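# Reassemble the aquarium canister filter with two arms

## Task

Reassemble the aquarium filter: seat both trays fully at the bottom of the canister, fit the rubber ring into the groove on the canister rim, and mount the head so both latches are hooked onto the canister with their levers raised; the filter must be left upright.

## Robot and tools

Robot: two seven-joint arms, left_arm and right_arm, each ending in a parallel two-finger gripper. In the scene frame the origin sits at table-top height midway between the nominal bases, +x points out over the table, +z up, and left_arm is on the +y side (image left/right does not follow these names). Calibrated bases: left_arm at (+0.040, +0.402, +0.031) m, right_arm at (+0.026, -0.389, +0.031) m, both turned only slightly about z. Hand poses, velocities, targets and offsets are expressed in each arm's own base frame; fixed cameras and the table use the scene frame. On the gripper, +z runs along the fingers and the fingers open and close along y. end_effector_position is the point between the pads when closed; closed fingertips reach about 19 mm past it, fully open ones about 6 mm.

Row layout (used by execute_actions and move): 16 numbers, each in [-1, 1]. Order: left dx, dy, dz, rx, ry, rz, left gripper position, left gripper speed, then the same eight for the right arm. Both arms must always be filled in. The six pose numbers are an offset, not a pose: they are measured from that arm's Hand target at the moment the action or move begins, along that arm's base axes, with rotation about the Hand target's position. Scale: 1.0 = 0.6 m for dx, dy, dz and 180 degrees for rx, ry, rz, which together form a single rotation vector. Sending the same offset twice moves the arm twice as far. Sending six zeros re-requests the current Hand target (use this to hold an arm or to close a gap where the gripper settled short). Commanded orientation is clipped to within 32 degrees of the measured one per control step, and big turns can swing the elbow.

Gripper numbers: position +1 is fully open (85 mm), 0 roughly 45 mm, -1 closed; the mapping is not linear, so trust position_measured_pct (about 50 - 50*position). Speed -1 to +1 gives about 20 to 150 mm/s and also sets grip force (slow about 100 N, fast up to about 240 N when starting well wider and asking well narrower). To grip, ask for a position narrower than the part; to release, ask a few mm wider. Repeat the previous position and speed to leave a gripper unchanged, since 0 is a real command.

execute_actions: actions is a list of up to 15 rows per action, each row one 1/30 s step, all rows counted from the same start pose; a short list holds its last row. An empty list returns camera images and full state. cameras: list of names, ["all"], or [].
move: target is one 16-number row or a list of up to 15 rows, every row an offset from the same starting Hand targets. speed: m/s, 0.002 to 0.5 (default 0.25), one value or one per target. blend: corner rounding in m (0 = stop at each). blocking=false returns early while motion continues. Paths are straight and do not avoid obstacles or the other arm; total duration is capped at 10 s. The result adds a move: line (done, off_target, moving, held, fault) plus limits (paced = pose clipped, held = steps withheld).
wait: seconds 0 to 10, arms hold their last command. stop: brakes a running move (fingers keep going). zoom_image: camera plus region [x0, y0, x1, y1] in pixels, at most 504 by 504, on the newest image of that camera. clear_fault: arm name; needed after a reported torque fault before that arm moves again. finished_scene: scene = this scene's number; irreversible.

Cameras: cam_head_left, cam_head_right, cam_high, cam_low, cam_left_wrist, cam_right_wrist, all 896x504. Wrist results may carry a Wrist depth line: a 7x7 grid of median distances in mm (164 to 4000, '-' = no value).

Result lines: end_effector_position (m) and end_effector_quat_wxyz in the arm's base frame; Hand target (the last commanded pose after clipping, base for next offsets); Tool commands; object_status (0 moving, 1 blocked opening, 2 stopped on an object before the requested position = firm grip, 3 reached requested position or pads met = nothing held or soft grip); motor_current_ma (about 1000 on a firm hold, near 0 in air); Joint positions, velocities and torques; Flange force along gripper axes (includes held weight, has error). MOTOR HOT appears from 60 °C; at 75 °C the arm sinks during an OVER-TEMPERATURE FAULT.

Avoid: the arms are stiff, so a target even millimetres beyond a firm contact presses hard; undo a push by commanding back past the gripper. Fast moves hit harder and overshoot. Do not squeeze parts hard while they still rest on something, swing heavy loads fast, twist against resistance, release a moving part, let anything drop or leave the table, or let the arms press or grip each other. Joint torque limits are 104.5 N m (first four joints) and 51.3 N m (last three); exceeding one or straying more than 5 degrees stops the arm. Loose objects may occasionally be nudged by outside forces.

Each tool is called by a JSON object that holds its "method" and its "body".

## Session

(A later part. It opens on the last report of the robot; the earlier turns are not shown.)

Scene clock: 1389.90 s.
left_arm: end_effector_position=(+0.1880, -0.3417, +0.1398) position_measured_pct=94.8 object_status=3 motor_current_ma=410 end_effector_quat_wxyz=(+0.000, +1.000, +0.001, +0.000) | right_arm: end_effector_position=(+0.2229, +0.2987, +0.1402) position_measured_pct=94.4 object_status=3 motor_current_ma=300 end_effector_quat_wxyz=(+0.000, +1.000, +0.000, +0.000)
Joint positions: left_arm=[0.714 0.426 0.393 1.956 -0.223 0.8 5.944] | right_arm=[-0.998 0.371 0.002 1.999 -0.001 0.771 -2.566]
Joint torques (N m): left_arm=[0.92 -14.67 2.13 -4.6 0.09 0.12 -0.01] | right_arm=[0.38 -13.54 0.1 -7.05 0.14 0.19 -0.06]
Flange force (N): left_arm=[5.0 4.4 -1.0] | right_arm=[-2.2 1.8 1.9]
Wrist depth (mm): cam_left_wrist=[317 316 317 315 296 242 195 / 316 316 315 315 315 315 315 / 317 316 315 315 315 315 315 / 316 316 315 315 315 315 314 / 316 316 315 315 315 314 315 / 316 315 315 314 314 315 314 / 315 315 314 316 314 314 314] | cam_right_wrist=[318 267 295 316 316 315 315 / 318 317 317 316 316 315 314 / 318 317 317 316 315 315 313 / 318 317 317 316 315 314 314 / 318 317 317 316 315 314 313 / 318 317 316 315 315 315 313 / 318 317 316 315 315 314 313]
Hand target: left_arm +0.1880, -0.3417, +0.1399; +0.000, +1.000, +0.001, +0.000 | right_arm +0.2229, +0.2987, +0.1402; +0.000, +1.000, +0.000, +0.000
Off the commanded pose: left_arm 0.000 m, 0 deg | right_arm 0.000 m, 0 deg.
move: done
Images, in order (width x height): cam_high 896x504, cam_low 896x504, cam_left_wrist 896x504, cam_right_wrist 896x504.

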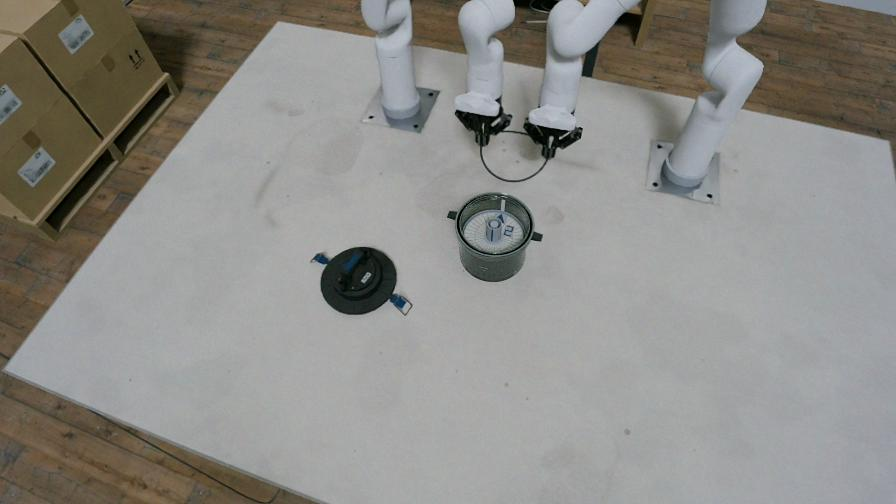

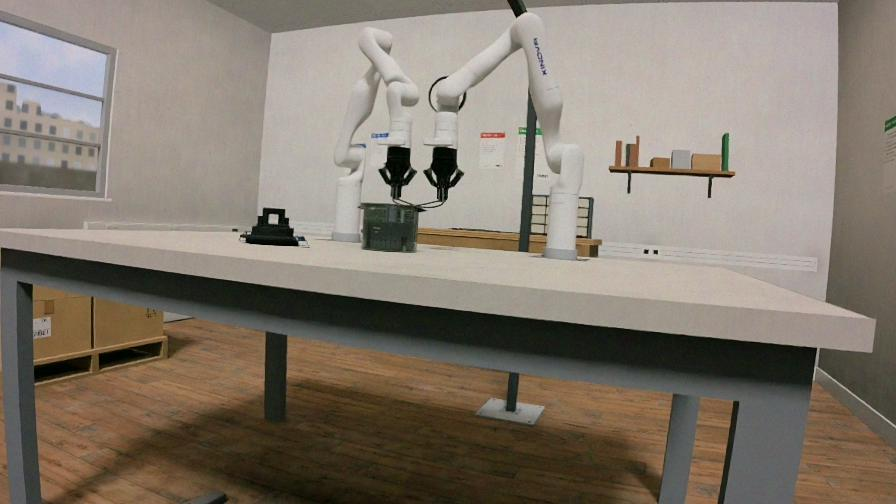

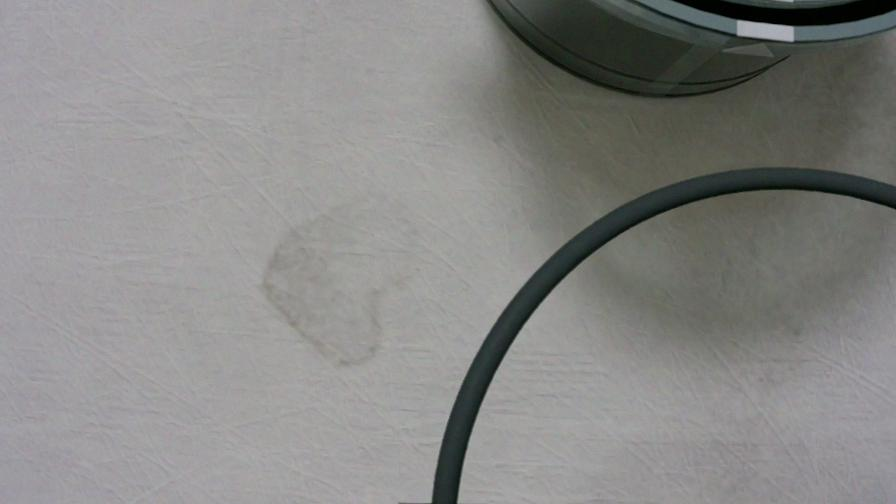

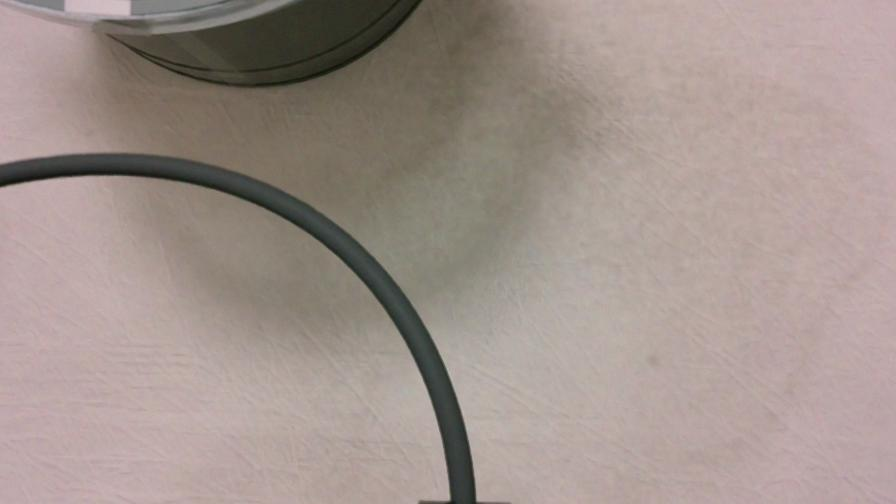

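{"method": "move", "body": {"target": [[0,0,0.03,0,0,0,-0.9,-1, 0,0,0.03, 0,0,0, -0.89, -1],[0.3232,-0.0018,0.03,0,0,0,-0.9,-1, 0.323,0,0.03, 0,0,0, -0.89, -1]], "speed": 0.1, "blend": [0.01,0], "cameras": ["cam_left_wrist","cam_right_wrist","cam_high","cam_low"]}}

{"method": "zoom_image", "body": {"camera": "cam_low", "region": [320, 130, 480, 270]}}

{"method": "zoom_image", "body": {"camera": "cam_high", "region": [420, 150, 580, 290]}}

Scene clock: 1426.50 s.
left_arm: end_effector_position=(+0.3819, -0.3428, +0.1579) position_measured_pct=94.8 object_status=3 motor_current_ma=410 end_effector_quat_wxyz=(+0.000, +1.000, +0.001, +0.000) | right_arm: end_effector_position=(+0.4166, +0.2987, +0.1582) position_measured_pct=94.4 object_status=3 motor_current_ma=300 end_effector_quat_wxyz=(+0.000, +1.000, +0.000, +0.000)
Joint positions: left_arm=[0.466 0.636 0.361 1.502 -0.245 1.047 5.598] | right_arm=[-0.699 0.611 0.046 1.495 -0.031 1.036 -2.216]
Joint torques (N m): left_arm=[0.93 -20.1 2.76 -5.9 0.05 -0.15 -0.06] | right_arm=[0.28 -19.33 0.46 -8.61 0.13 0.07 -0.12]
Flange force (N): left_arm=[7.3 4.3 -1.8] | right_arm=[-2.9 1.7 1.8]
Wrist depth (mm): cam_left_wrist=[333 333 333 333 332 332 332 / 333 332 331 333 332 332 332 / 333 333 332 332 332 207 331 / 333 333 332 331 212 260 331 / 332 333 333 211 260 260 260 / 332 332 332 259 260 259 260 / 332 333 216 259 259 215 260] | cam_right_wrist=[336 335 335 333 333 331 309 / 336 335 334 333 333 332 309 / 214 209 333 333 332 331 331 / 335 263 209 333 332 331 331 / 263 262 262 333 332 332 331 / 263 261 262 212 332 331 330 / 262 214 262 260 332 331 330]
Hand target: left_arm +0.3820, -0.3428, +0.1579; +0.000, +1.000, +0.001, +0.000 | right_arm +0.4167, +0.2987, +0.1582; +0.000, +1.000, +0.000, +0.000
Off the commanded pose: left_arm 0.000 m, 0 deg | right_arm 0.000 m, 0 deg.
move: done; blend cut to 0.009 m at target 1
Images, in order (width x height): cam_high 896x504, cam_low 896x504, cam_left_wrist 896x504, cam_right_wrist 896x504.

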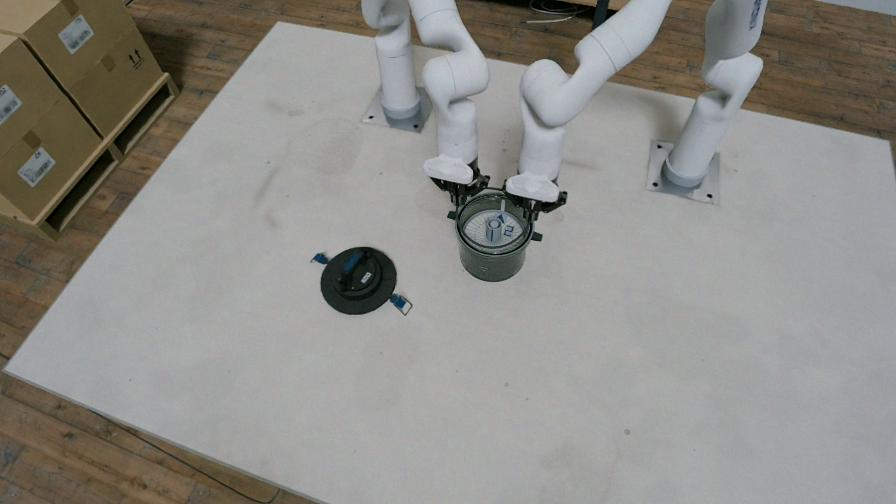

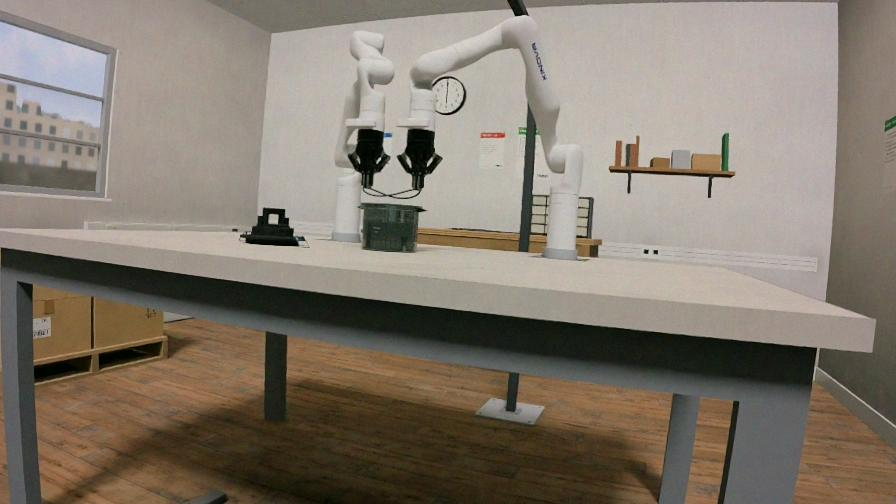

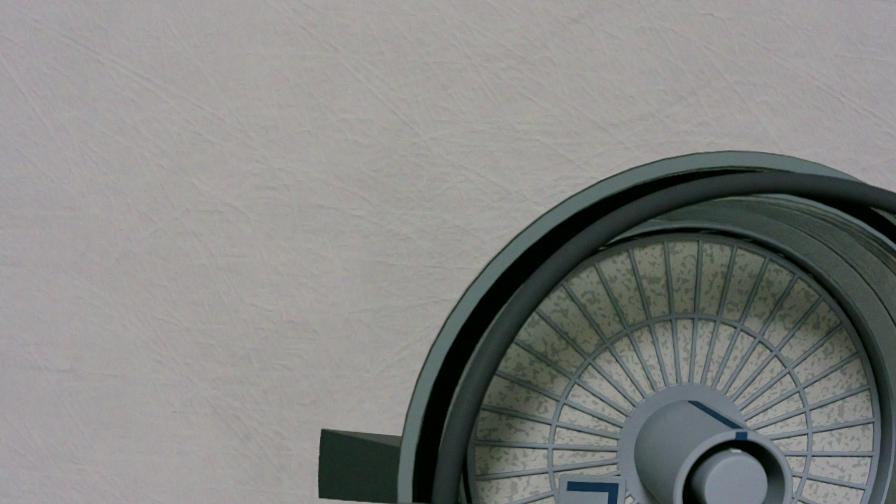

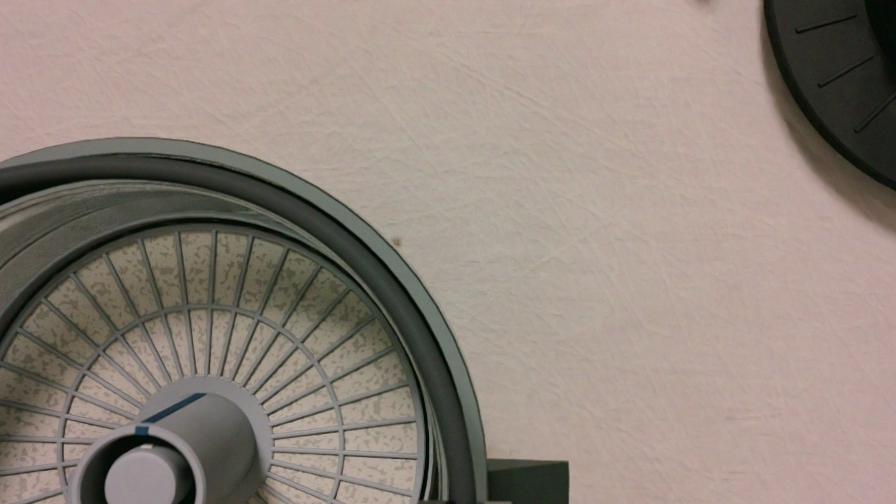

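Scaled by 3.150 from the camera's 896x504 image, which has a finer 1280x720 frame.

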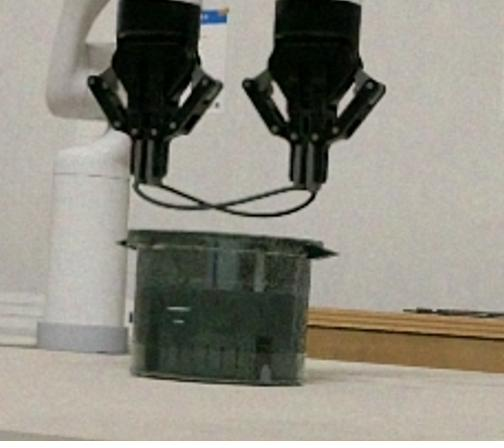

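Scaled by 3.150 from the camera's 896x504 image, which has a finer 1280x720 frame.

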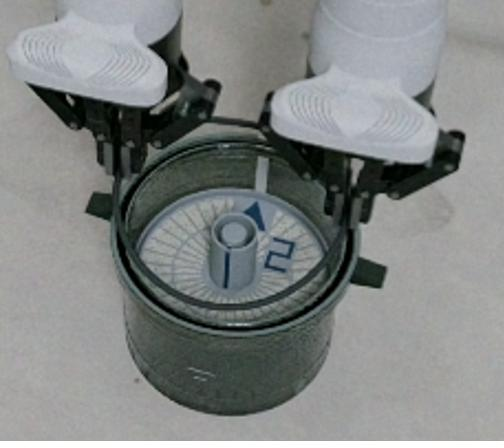

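{"method": "move", "body": {"target": [0,0,-0.025,0,0,0,-0.9,-1, 0,0,-0.025, 0,0,0, -0.89, -1], "speed": 0.04, "cameras": ["cam_left_wrist","cam_right_wrist","cam_head_left","cam_low"]}}

{"method": "zoom_image", "body": {"camera": "cam_low", "region": [340, 160, 440, 260]}}

{"method": "zoom_image", "body": {"camera": "cam_head_left", "region": [480, 200, 600, 320]}}

Scene clock: 1493.30 s.
left_arm: end_effector_position=(+0.3820, -0.3428, +0.1429) position_measured_pct=94.8 object_status=3 motor_current_ma=410 end_effector_quat_wxyz=(+0.000, +1.000, +0.001, +0.000) | right_arm: end_effector_position=(+0.4167, +0.2987, +0.1432) position_measured_pct=94.4 object_status=3 motor_current_ma=300 end_effector_quat_wxyz=(+0.000, +1.000, +0.000, +0.000)
Joint positions: left_arm=[0.469 0.655 0.355 1.522 -0.253 1.009 5.605] | right_arm=[-0.698 0.63 0.045 1.515 -0.032 0.997 -2.215]
Joint torques (N m): left_arm=[0.89 -20.17 2.75 -5.7 0.06 0.13 -0.03] | right_arm=[0.37 -19.42 0.48 -8.34 0.13 0.18 -0.08]
Flange force (N): left_arm=[6.8 3.9 -1.0] | right_arm=[-3.1 1.5 1.8]
Wrist depth (mm): cam_left_wrist=[319 318 318 318 317 317 318 / 319 318 318 317 317 316 317 / 318 318 318 317 316 192 192 / 318 318 318 317 180 246 317 / 318 318 318 193 246 245 245 / 318 317 318 197 245 245 245 / 318 318 203 244 245 201 245] | cam_right_wrist=[321 320 320 319 318 317 294 / 321 320 320 318 317 317 294 / 199 194 318 318 318 317 316 / 248 248 194 318 318 317 316 / 249 247 247 317 317 317 316 / 248 247 247 197 318 316 316 / 248 205 247 202 317 316 315]
Hand target: left_arm +0.3820, -0.3428, +0.1429; +0.000, +1.000, +0.001, +0.000 | right_arm +0.4167, +0.2987, +0.1432; +0.000, +1.000, +0.000, +0.000
Off the commanded pose: left_arm 0.000 m, 0 deg | right_arm 0.000 m, 0 deg.
move: done
Images, in order (width x height): cam_head_left 896x504, cam_low 896x504, cam_left_wrist 896x504, cam_right_wrist 896x504.

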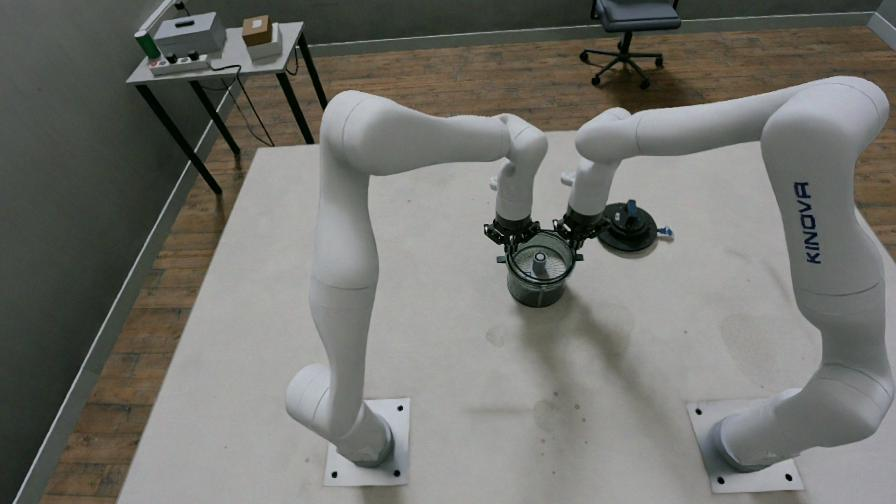

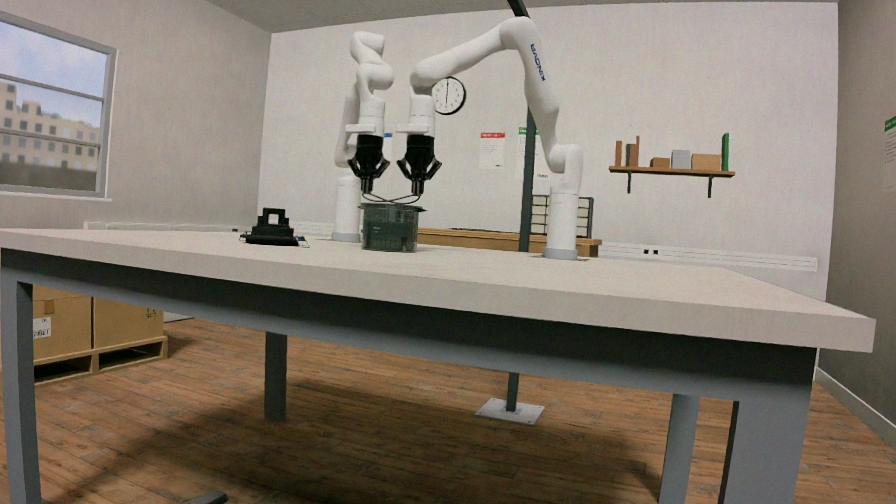

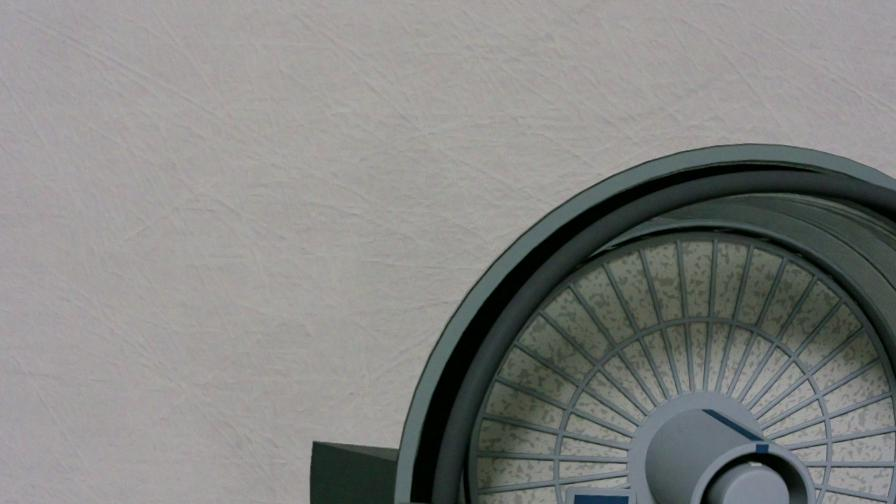

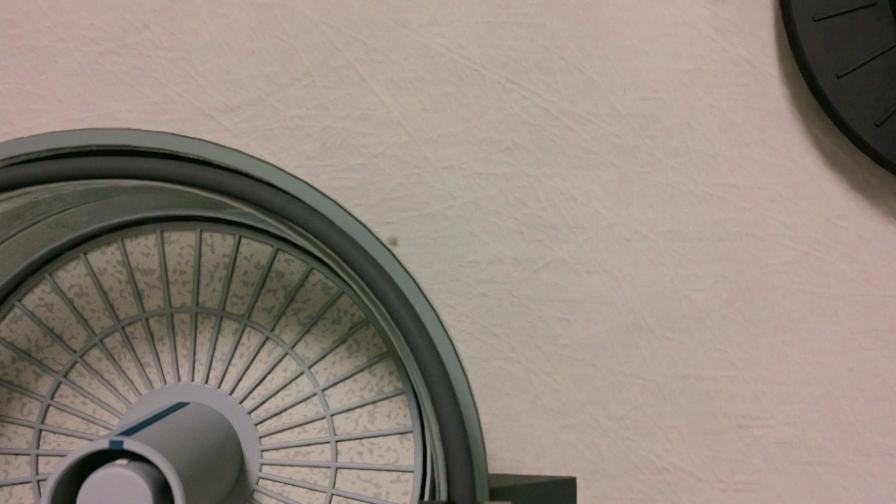

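Scaled by 5.040 from the camera's 896x504 image, which has a finer 1280x720 frame.

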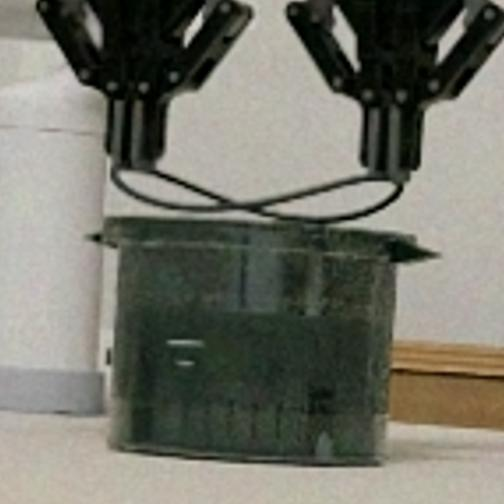

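Scaled by 4.200 from the camera's 896x504 image, which has a finer 1280x720 frame.

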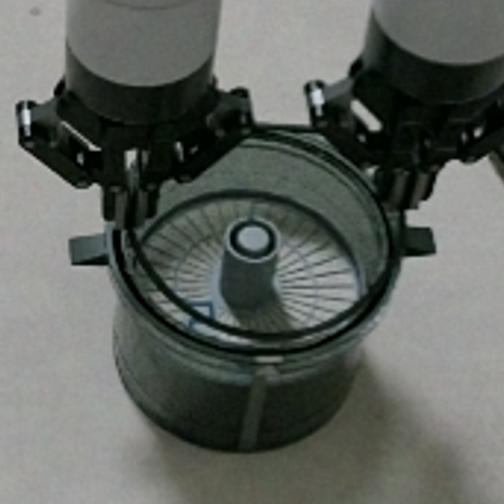

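{"method": "move", "body": {"target": [0.004,0.005,-0.0133,0,0,0,-0.9,-1, 0.004,0.0003,-0.0133, 0,0,0, -0.89, -1], "speed": 0.03, "cameras": ["cam_left_wrist","cam_right_wrist","cam_head_left","cam_low"]}}

{"method": "zoom_image", "body": {"camera": "cam_low", "region": [340, 160, 440, 260]}}

{"method": "zoom_image", "body": {"camera": "cam_head_left", "region": [490, 210, 590, 310]}}

Scene clock: 1528.67 s.
left_arm: end_effector_position=(+0.3844, -0.3398, +0.1349) position_measured_pct=94.8 object_status=3 motor_current_ma=410 end_effector_quat_wxyz=(+0.000, +1.000, +0.001, +0.000) | right_arm: end_effector_position=(+0.4191, +0.2989, +0.1353) position_measured_pct=94.4 object_status=3 motor_current_ma=300 end_effector_quat_wxyz=(+0.000, +1.000, +0.000, +0.000)
Joint positions: left_arm=[0.463 0.665 0.351 1.533 -0.257 0.989 5.601] | right_arm=[-0.695 0.644 0.044 1.517 -0.032 0.98 -2.212]
Joint torques (N m): left_arm=[1.02 -20.29 2.8 -5.5 0.05 -0.09 -0.04] | right_arm=[0.37 -19.73 0.53 -8.12 0.14 0.03 -0.08]
Flange force (N): left_arm=[7.6 4.2 -1.5] | right_arm=[-2.1 0.8 1.4]
Wrist depth (mm): cam_left_wrist=[310 309 310 310 309 310 310 / 310 310 310 310 310 309 309 / 310 310 309 309 309 184 184 / 310 310 310 310 184 237 238 / 310 310 309 309 238 237 238 / 310 309 309 184 237 237 237 / 310 310 309 237 237 209 236] | cam_right_wrist=[313 312 312 311 310 309 286 / 313 312 311 310 310 309 288 / 312 186 311 310 310 309 308 / 240 239 185 310 309 309 308 / 240 240 239 310 309 309 308 / 240 239 239 167 309 308 308 / 239 207 239 239 309 308 308]
Hand target: left_arm +0.3844, -0.3398, +0.1349; +0.000, +1.000, +0.001, +0.000 | right_arm +0.4191, +0.2989, +0.1353; +0.000, +1.000, +0.000, +0.000
Off the commanded pose: left_arm 0.000 m, 0 deg | right_arm 0.000 m, 0 deg.
move: done
Images, in order (width x height): cam_head_left 896x504, cam_low 896x504, cam_left_wrist 896x504, cam_right_wrist 896x504.

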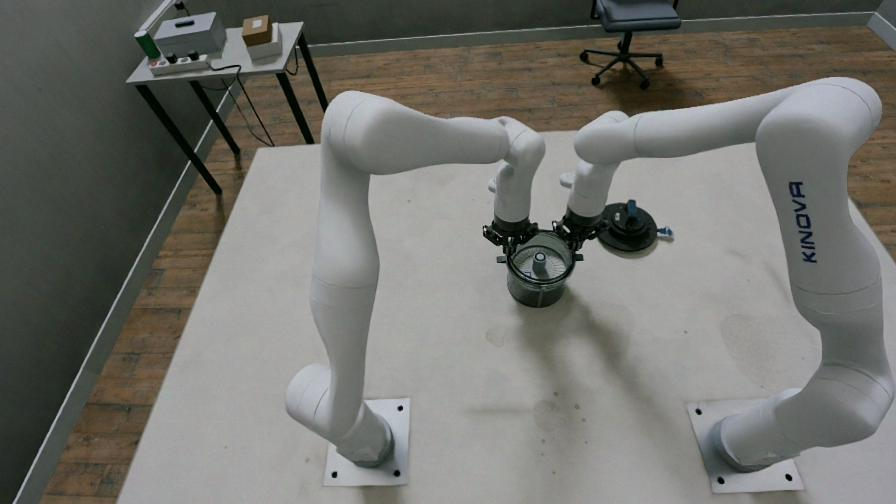

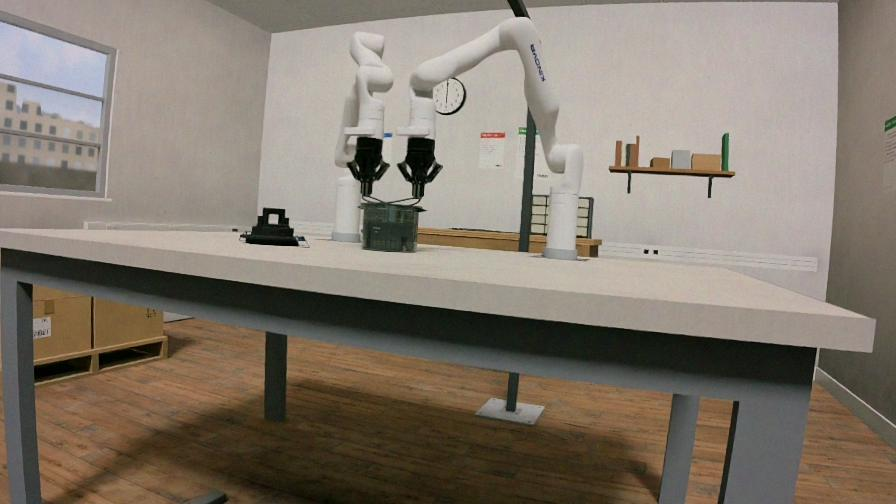

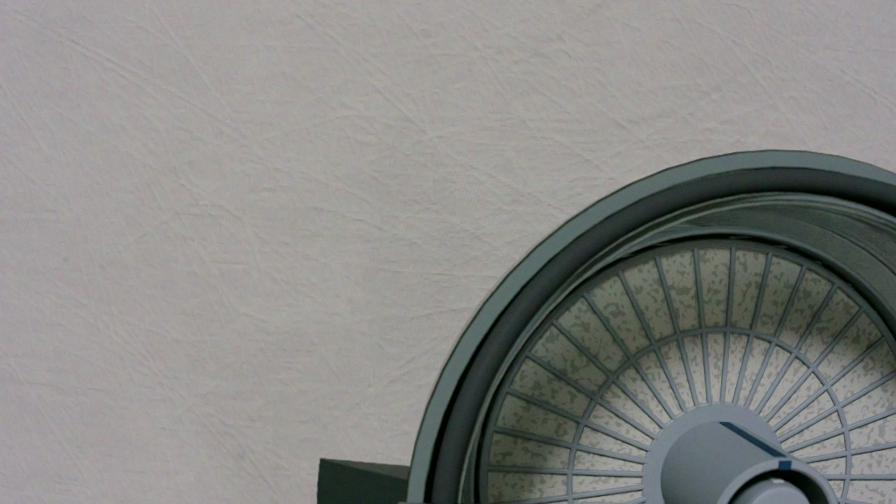

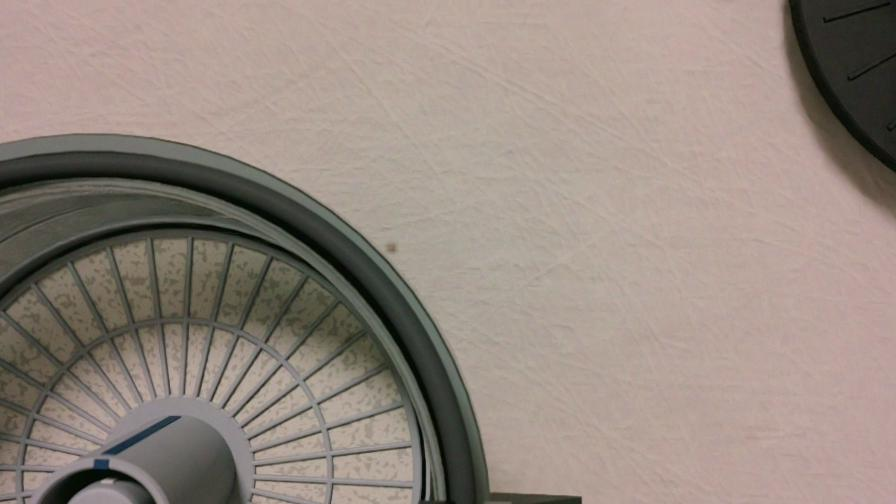

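Scaled by 5.040 from the camera's 896x504 image, which has a finer 1280x720 frame.

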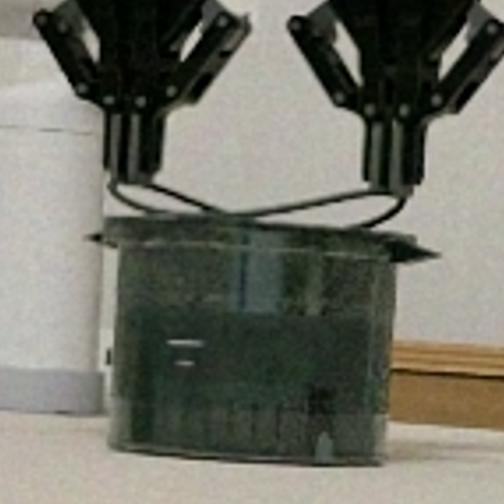

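Scaled by 5.040 from the camera's 896x504 image, which has a finer 1280x720 frame.

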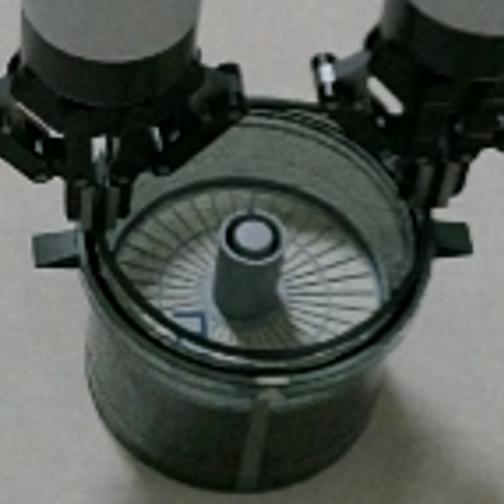

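{"method": "move", "body": {"target": [0,0,-0.0167,0,0,0,-0.9,-1, 0,0,-0.0167, 0,0,0, -0.89, -1], "speed": 0.03, "cameras": ["cam_left_wrist","cam_right_wrist","cam_head_left","cam_low"]}}

{"method": "zoom_image", "body": {"camera": "cam_low", "region": [340, 160, 440, 260]}}

{"method": "zoom_image", "body": {"camera": "cam_head_left", "region": [490, 210, 590, 310]}}

Scene clock: 1539.50 s.
left_arm: end_effector_position=(+0.3844, -0.3398, +0.1249) position_measured_pct=94.8 object_status=3 motor_current_ma=410 end_effector_quat_wxyz=(+0.000, +1.000, +0.001, +0.000) | right_arm: end_effector_position=(+0.4191, +0.2989, +0.1253) position_measured_pct=94.4 object_status=3 motor_current_ma=300 end_effector_quat_wxyz=(+0.000, +1.000, +0.000, +0.000)
Joint positions: left_arm=[0.466 0.678 0.346 1.545 -0.262 0.964 5.605] | right_arm=[-0.694 0.658 0.043 1.529 -0.032 0.955 -2.212]
Joint torques (N m): left_arm=[1.01 -20.29 2.85 -5.44 0.09 -0.03 0] | right_arm=[0.28 -19.51 0.46 -7.82 0.09 0 -0.06]
Flange force (N): left_arm=[7.2 3.8 -1.2] | right_arm=[-2.0 0.9 0.7]
Wrist depth (mm): cam_left_wrist=[301 301 300 300 298 299 299 / 300 301 300 300 300 299 299 / 300 300 299 299 299 174 179 / 299 300 299 299 174 228 227 / 300 300 300 299 227 228 227 / 300 299 299 299 228 228 227 / 300 300 299 228 227 209 197] | cam_right_wrist=[303 302 301 300 300 299 276 / 302 302 301 301 300 299 298 / 175 176 301 300 300 299 298 / 230 229 180 300 300 299 298 / 230 230 229 300 300 299 298 / 230 229 229 228 299 298 298 / 202 213 229 300 299 298 298]
Hand target: left_arm +0.3844, -0.3398, +0.1249; +0.000, +1.000, +0.001, +0.000 | right_arm +0.4191, +0.2989, +0.1252; +0.000, +1.000, +0.000, +0.000
Off the commanded pose: left_arm 0.000 m, 0 deg | right_arm 0.000 m, 0 deg.
move: done
Images, in order (width x height): cam_head_left 896x504, cam_low 896x504, cam_left_wrist 896x504, cam_right_wrist 896x504.

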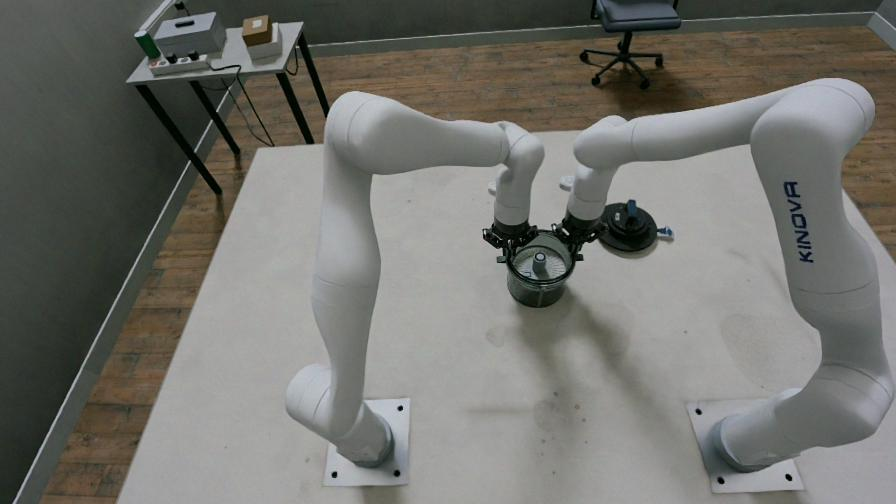

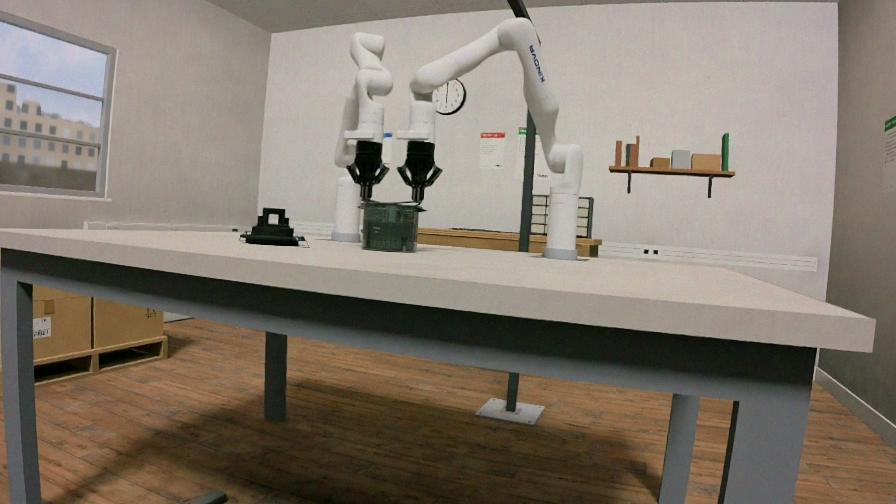

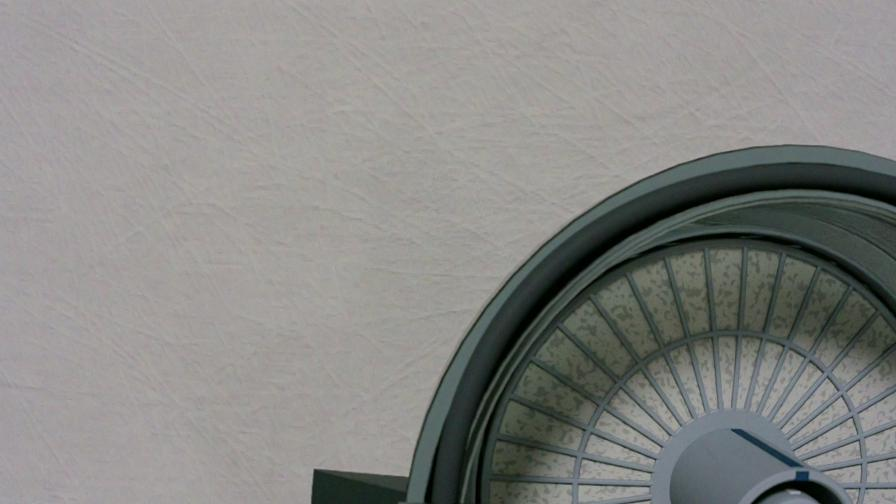

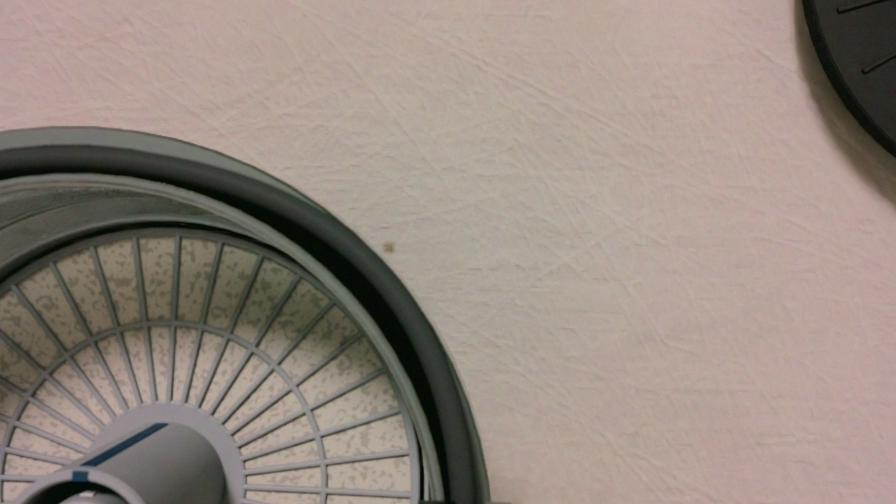

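Scaled by 5.040 from the camera's 896x504 image, which has a finer 1280x720 frame.

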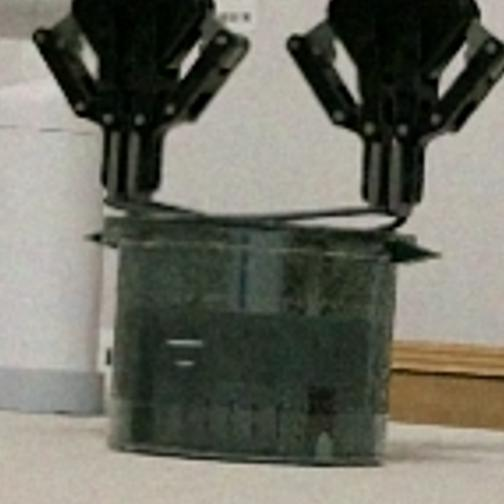

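Scaled by 5.040 from the camera's 896x504 image, which has a finer 1280x720 frame.

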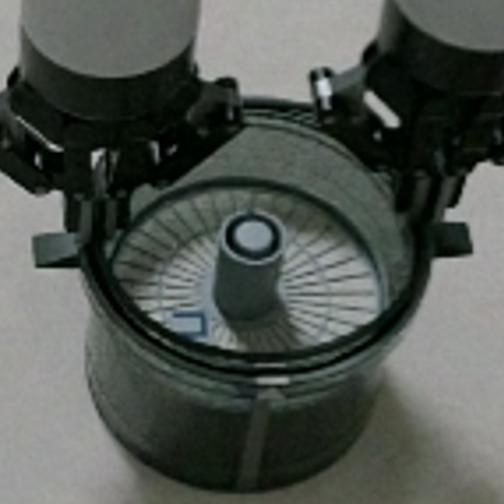

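{"method": "zoom_image", "body": {"camera": "cam_right_wrist", "region": [0, 100, 500, 504]}}

{"method": "zoom_image", "body": {"camera": "cam_left_wrist", "region": [396, 100, 896, 504]}}

Scaled by 1.008 from the camera's 896x504 image, which has a finer 1280x720 frame.

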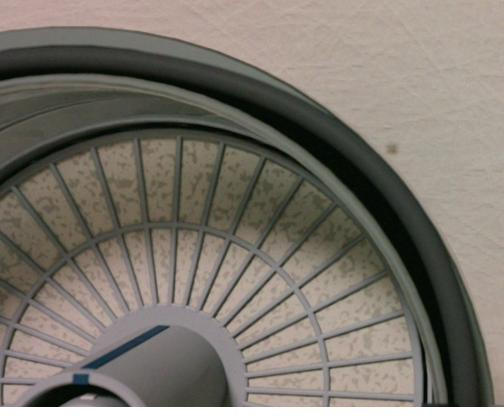

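Scaled by 1.008 from the camera's 896x504 image, which has a finer 1280x720 frame.

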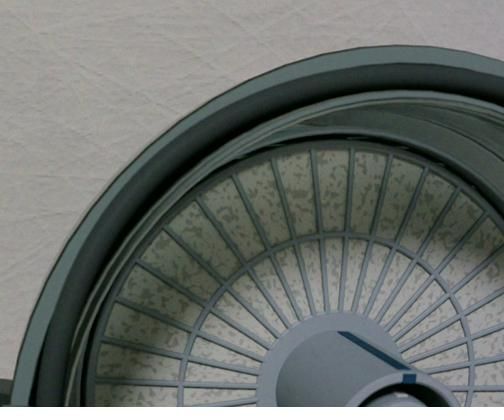

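{"method": "move", "body": {"target": [0,0,-0.0133,0,0,0,-0.9,-1, 0,0,-0.0133, 0,0,0, -0.89, -1], "speed": 0.02, "cameras": ["cam_left_wrist","cam_right_wrist","cam_head_left","cam_low"]}}

{"method": "zoom_image", "body": {"camera": "cam_low", "region": [340, 160, 440, 260]}}

{"method": "zoom_image", "body": {"camera": "cam_head_left", "region": [490, 210, 590, 310]}}

{"method": "zoom_image", "body": {"camera": "cam_right_wrist", "region": [0, 100, 500, 504]}}

{"method": "zoom_image", "body": {"camera": "cam_left_wrist", "region": [396, 100, 896, 504]}}

Scene clock: 1579.07 s.
left_arm: end_effector_position=(+0.3844, -0.3398, +0.1169) position_measured_pct=94.8 object_status=3 motor_current_ma=410 end_effector_quat_wxyz=(+0.000, +1.000, +0.001, +0.000) | right_arm: end_effector_position=(+0.4191, +0.2989, +0.1173) position_measured_pct=94.4 object_status=3 motor_current_ma=300 end_effector_quat_wxyz=(+0.000, +1.000, +0.000, +0.000)
Joint positions: left_arm=[0.468 0.689 0.342 1.553 -0.267 0.945 5.609] | right_arm=[-0.694 0.669 0.043 1.538 -0.033 0.935 -2.212]
Joint torques (N m): left_arm=[0.95 -20.35 2.86 -5.3 0.07 0.07 -0.03] | right_arm=[0.31 -19.73 0.47 -7.93 0.13 0.09 -0.07]
Flange force (N): left_arm=[7.0 3.8 -0.8] | right_arm=[-2.6 1.3 1.3]
Wrist depth (mm): cam_left_wrist=[292 292 292 292 292 291 291 / 292 292 292 292 292 292 291 / 292 292 292 291 291 291 291 / 292 292 291 291 171 219 220 / 291 292 292 291 220 220 219 / 292 291 292 229 220 219 220 / 292 292 291 291 219 209 218] | cam_right_wrist=[295 294 293 293 292 291 273 / 294 294 293 292 292 291 290 / 173 173 293 293 292 291 290 / 222 222 172 292 292 291 290 / 222 221 221 292 291 291 290 / 222 221 221 221 292 291 290 / 221 210 221 221 291 291 290]
Hand target: left_arm +0.3844, -0.3398, +0.1169; +0.000, +1.000, +0.001, +0.000 | right_arm +0.4190, +0.2989, +0.1172; +0.000, +1.000, +0.000, +0.000
Off the commanded pose: left_arm 0.000 m, 0 deg | right_arm 0.000 m, 0 deg.
move: done
Images, in order (width x height): cam_head_left 896x504, cam_low 896x504, cam_left_wrist 896x504, cam_right_wrist 896x504.

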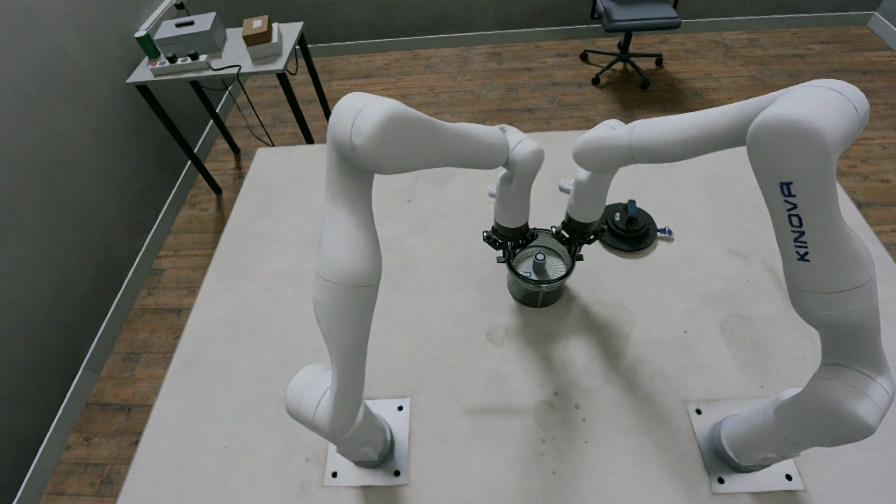

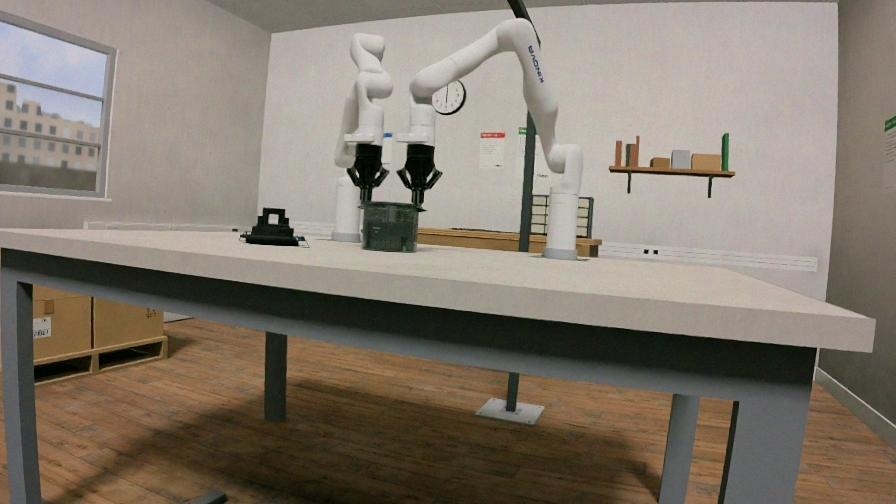

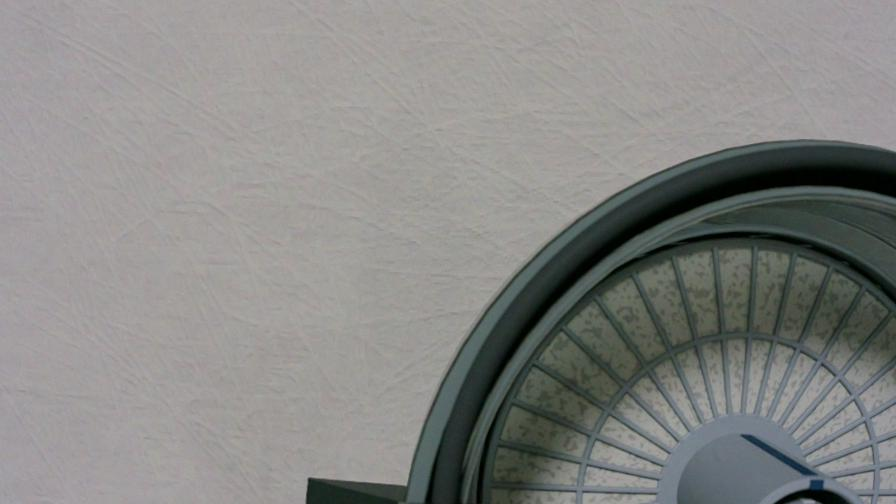

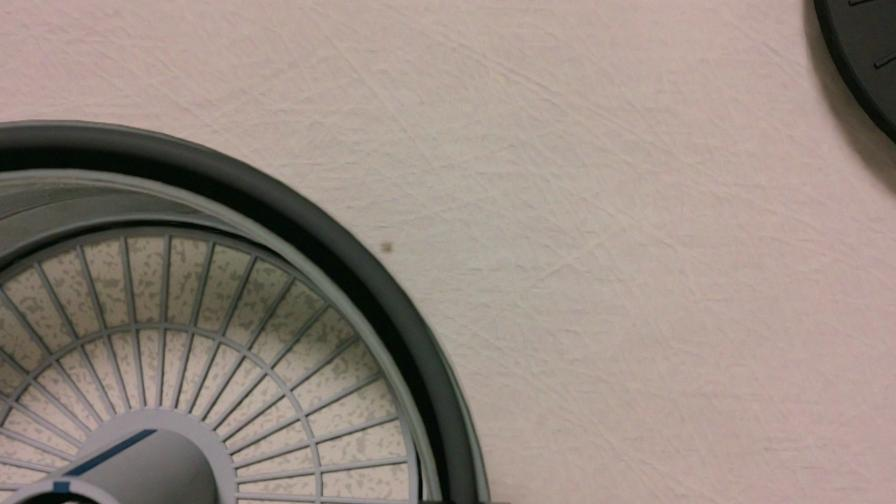

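Scaled by 5.040 from the camera's 896x504 image, which has a finer 1280x720 frame.

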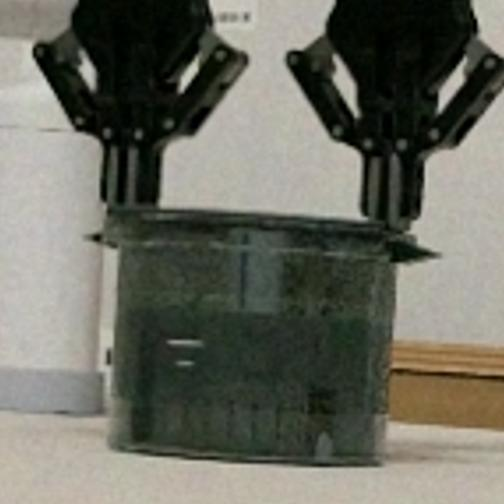

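Scaled by 5.040 from the camera's 896x504 image, which has a finer 1280x720 frame.

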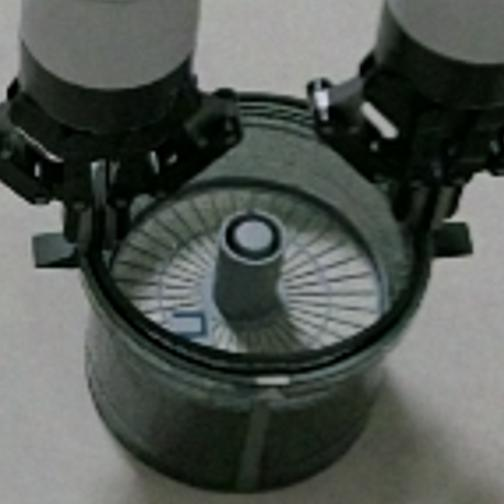

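Scaled by 1.008 from the camera's 896x504 image, which has a finer 1280x720 frame.

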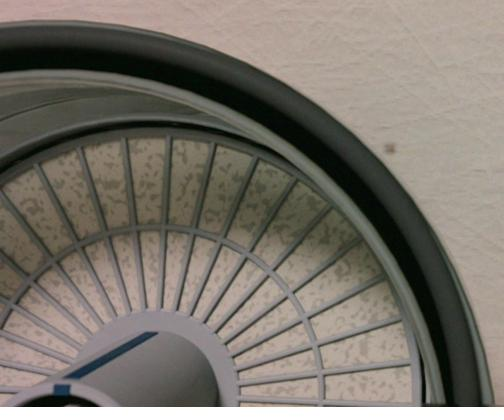

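Scaled by 1.008 from the camera's 896x504 image, which has a finer 1280x720 frame.

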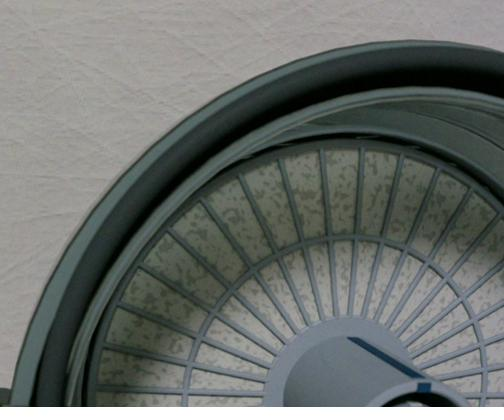

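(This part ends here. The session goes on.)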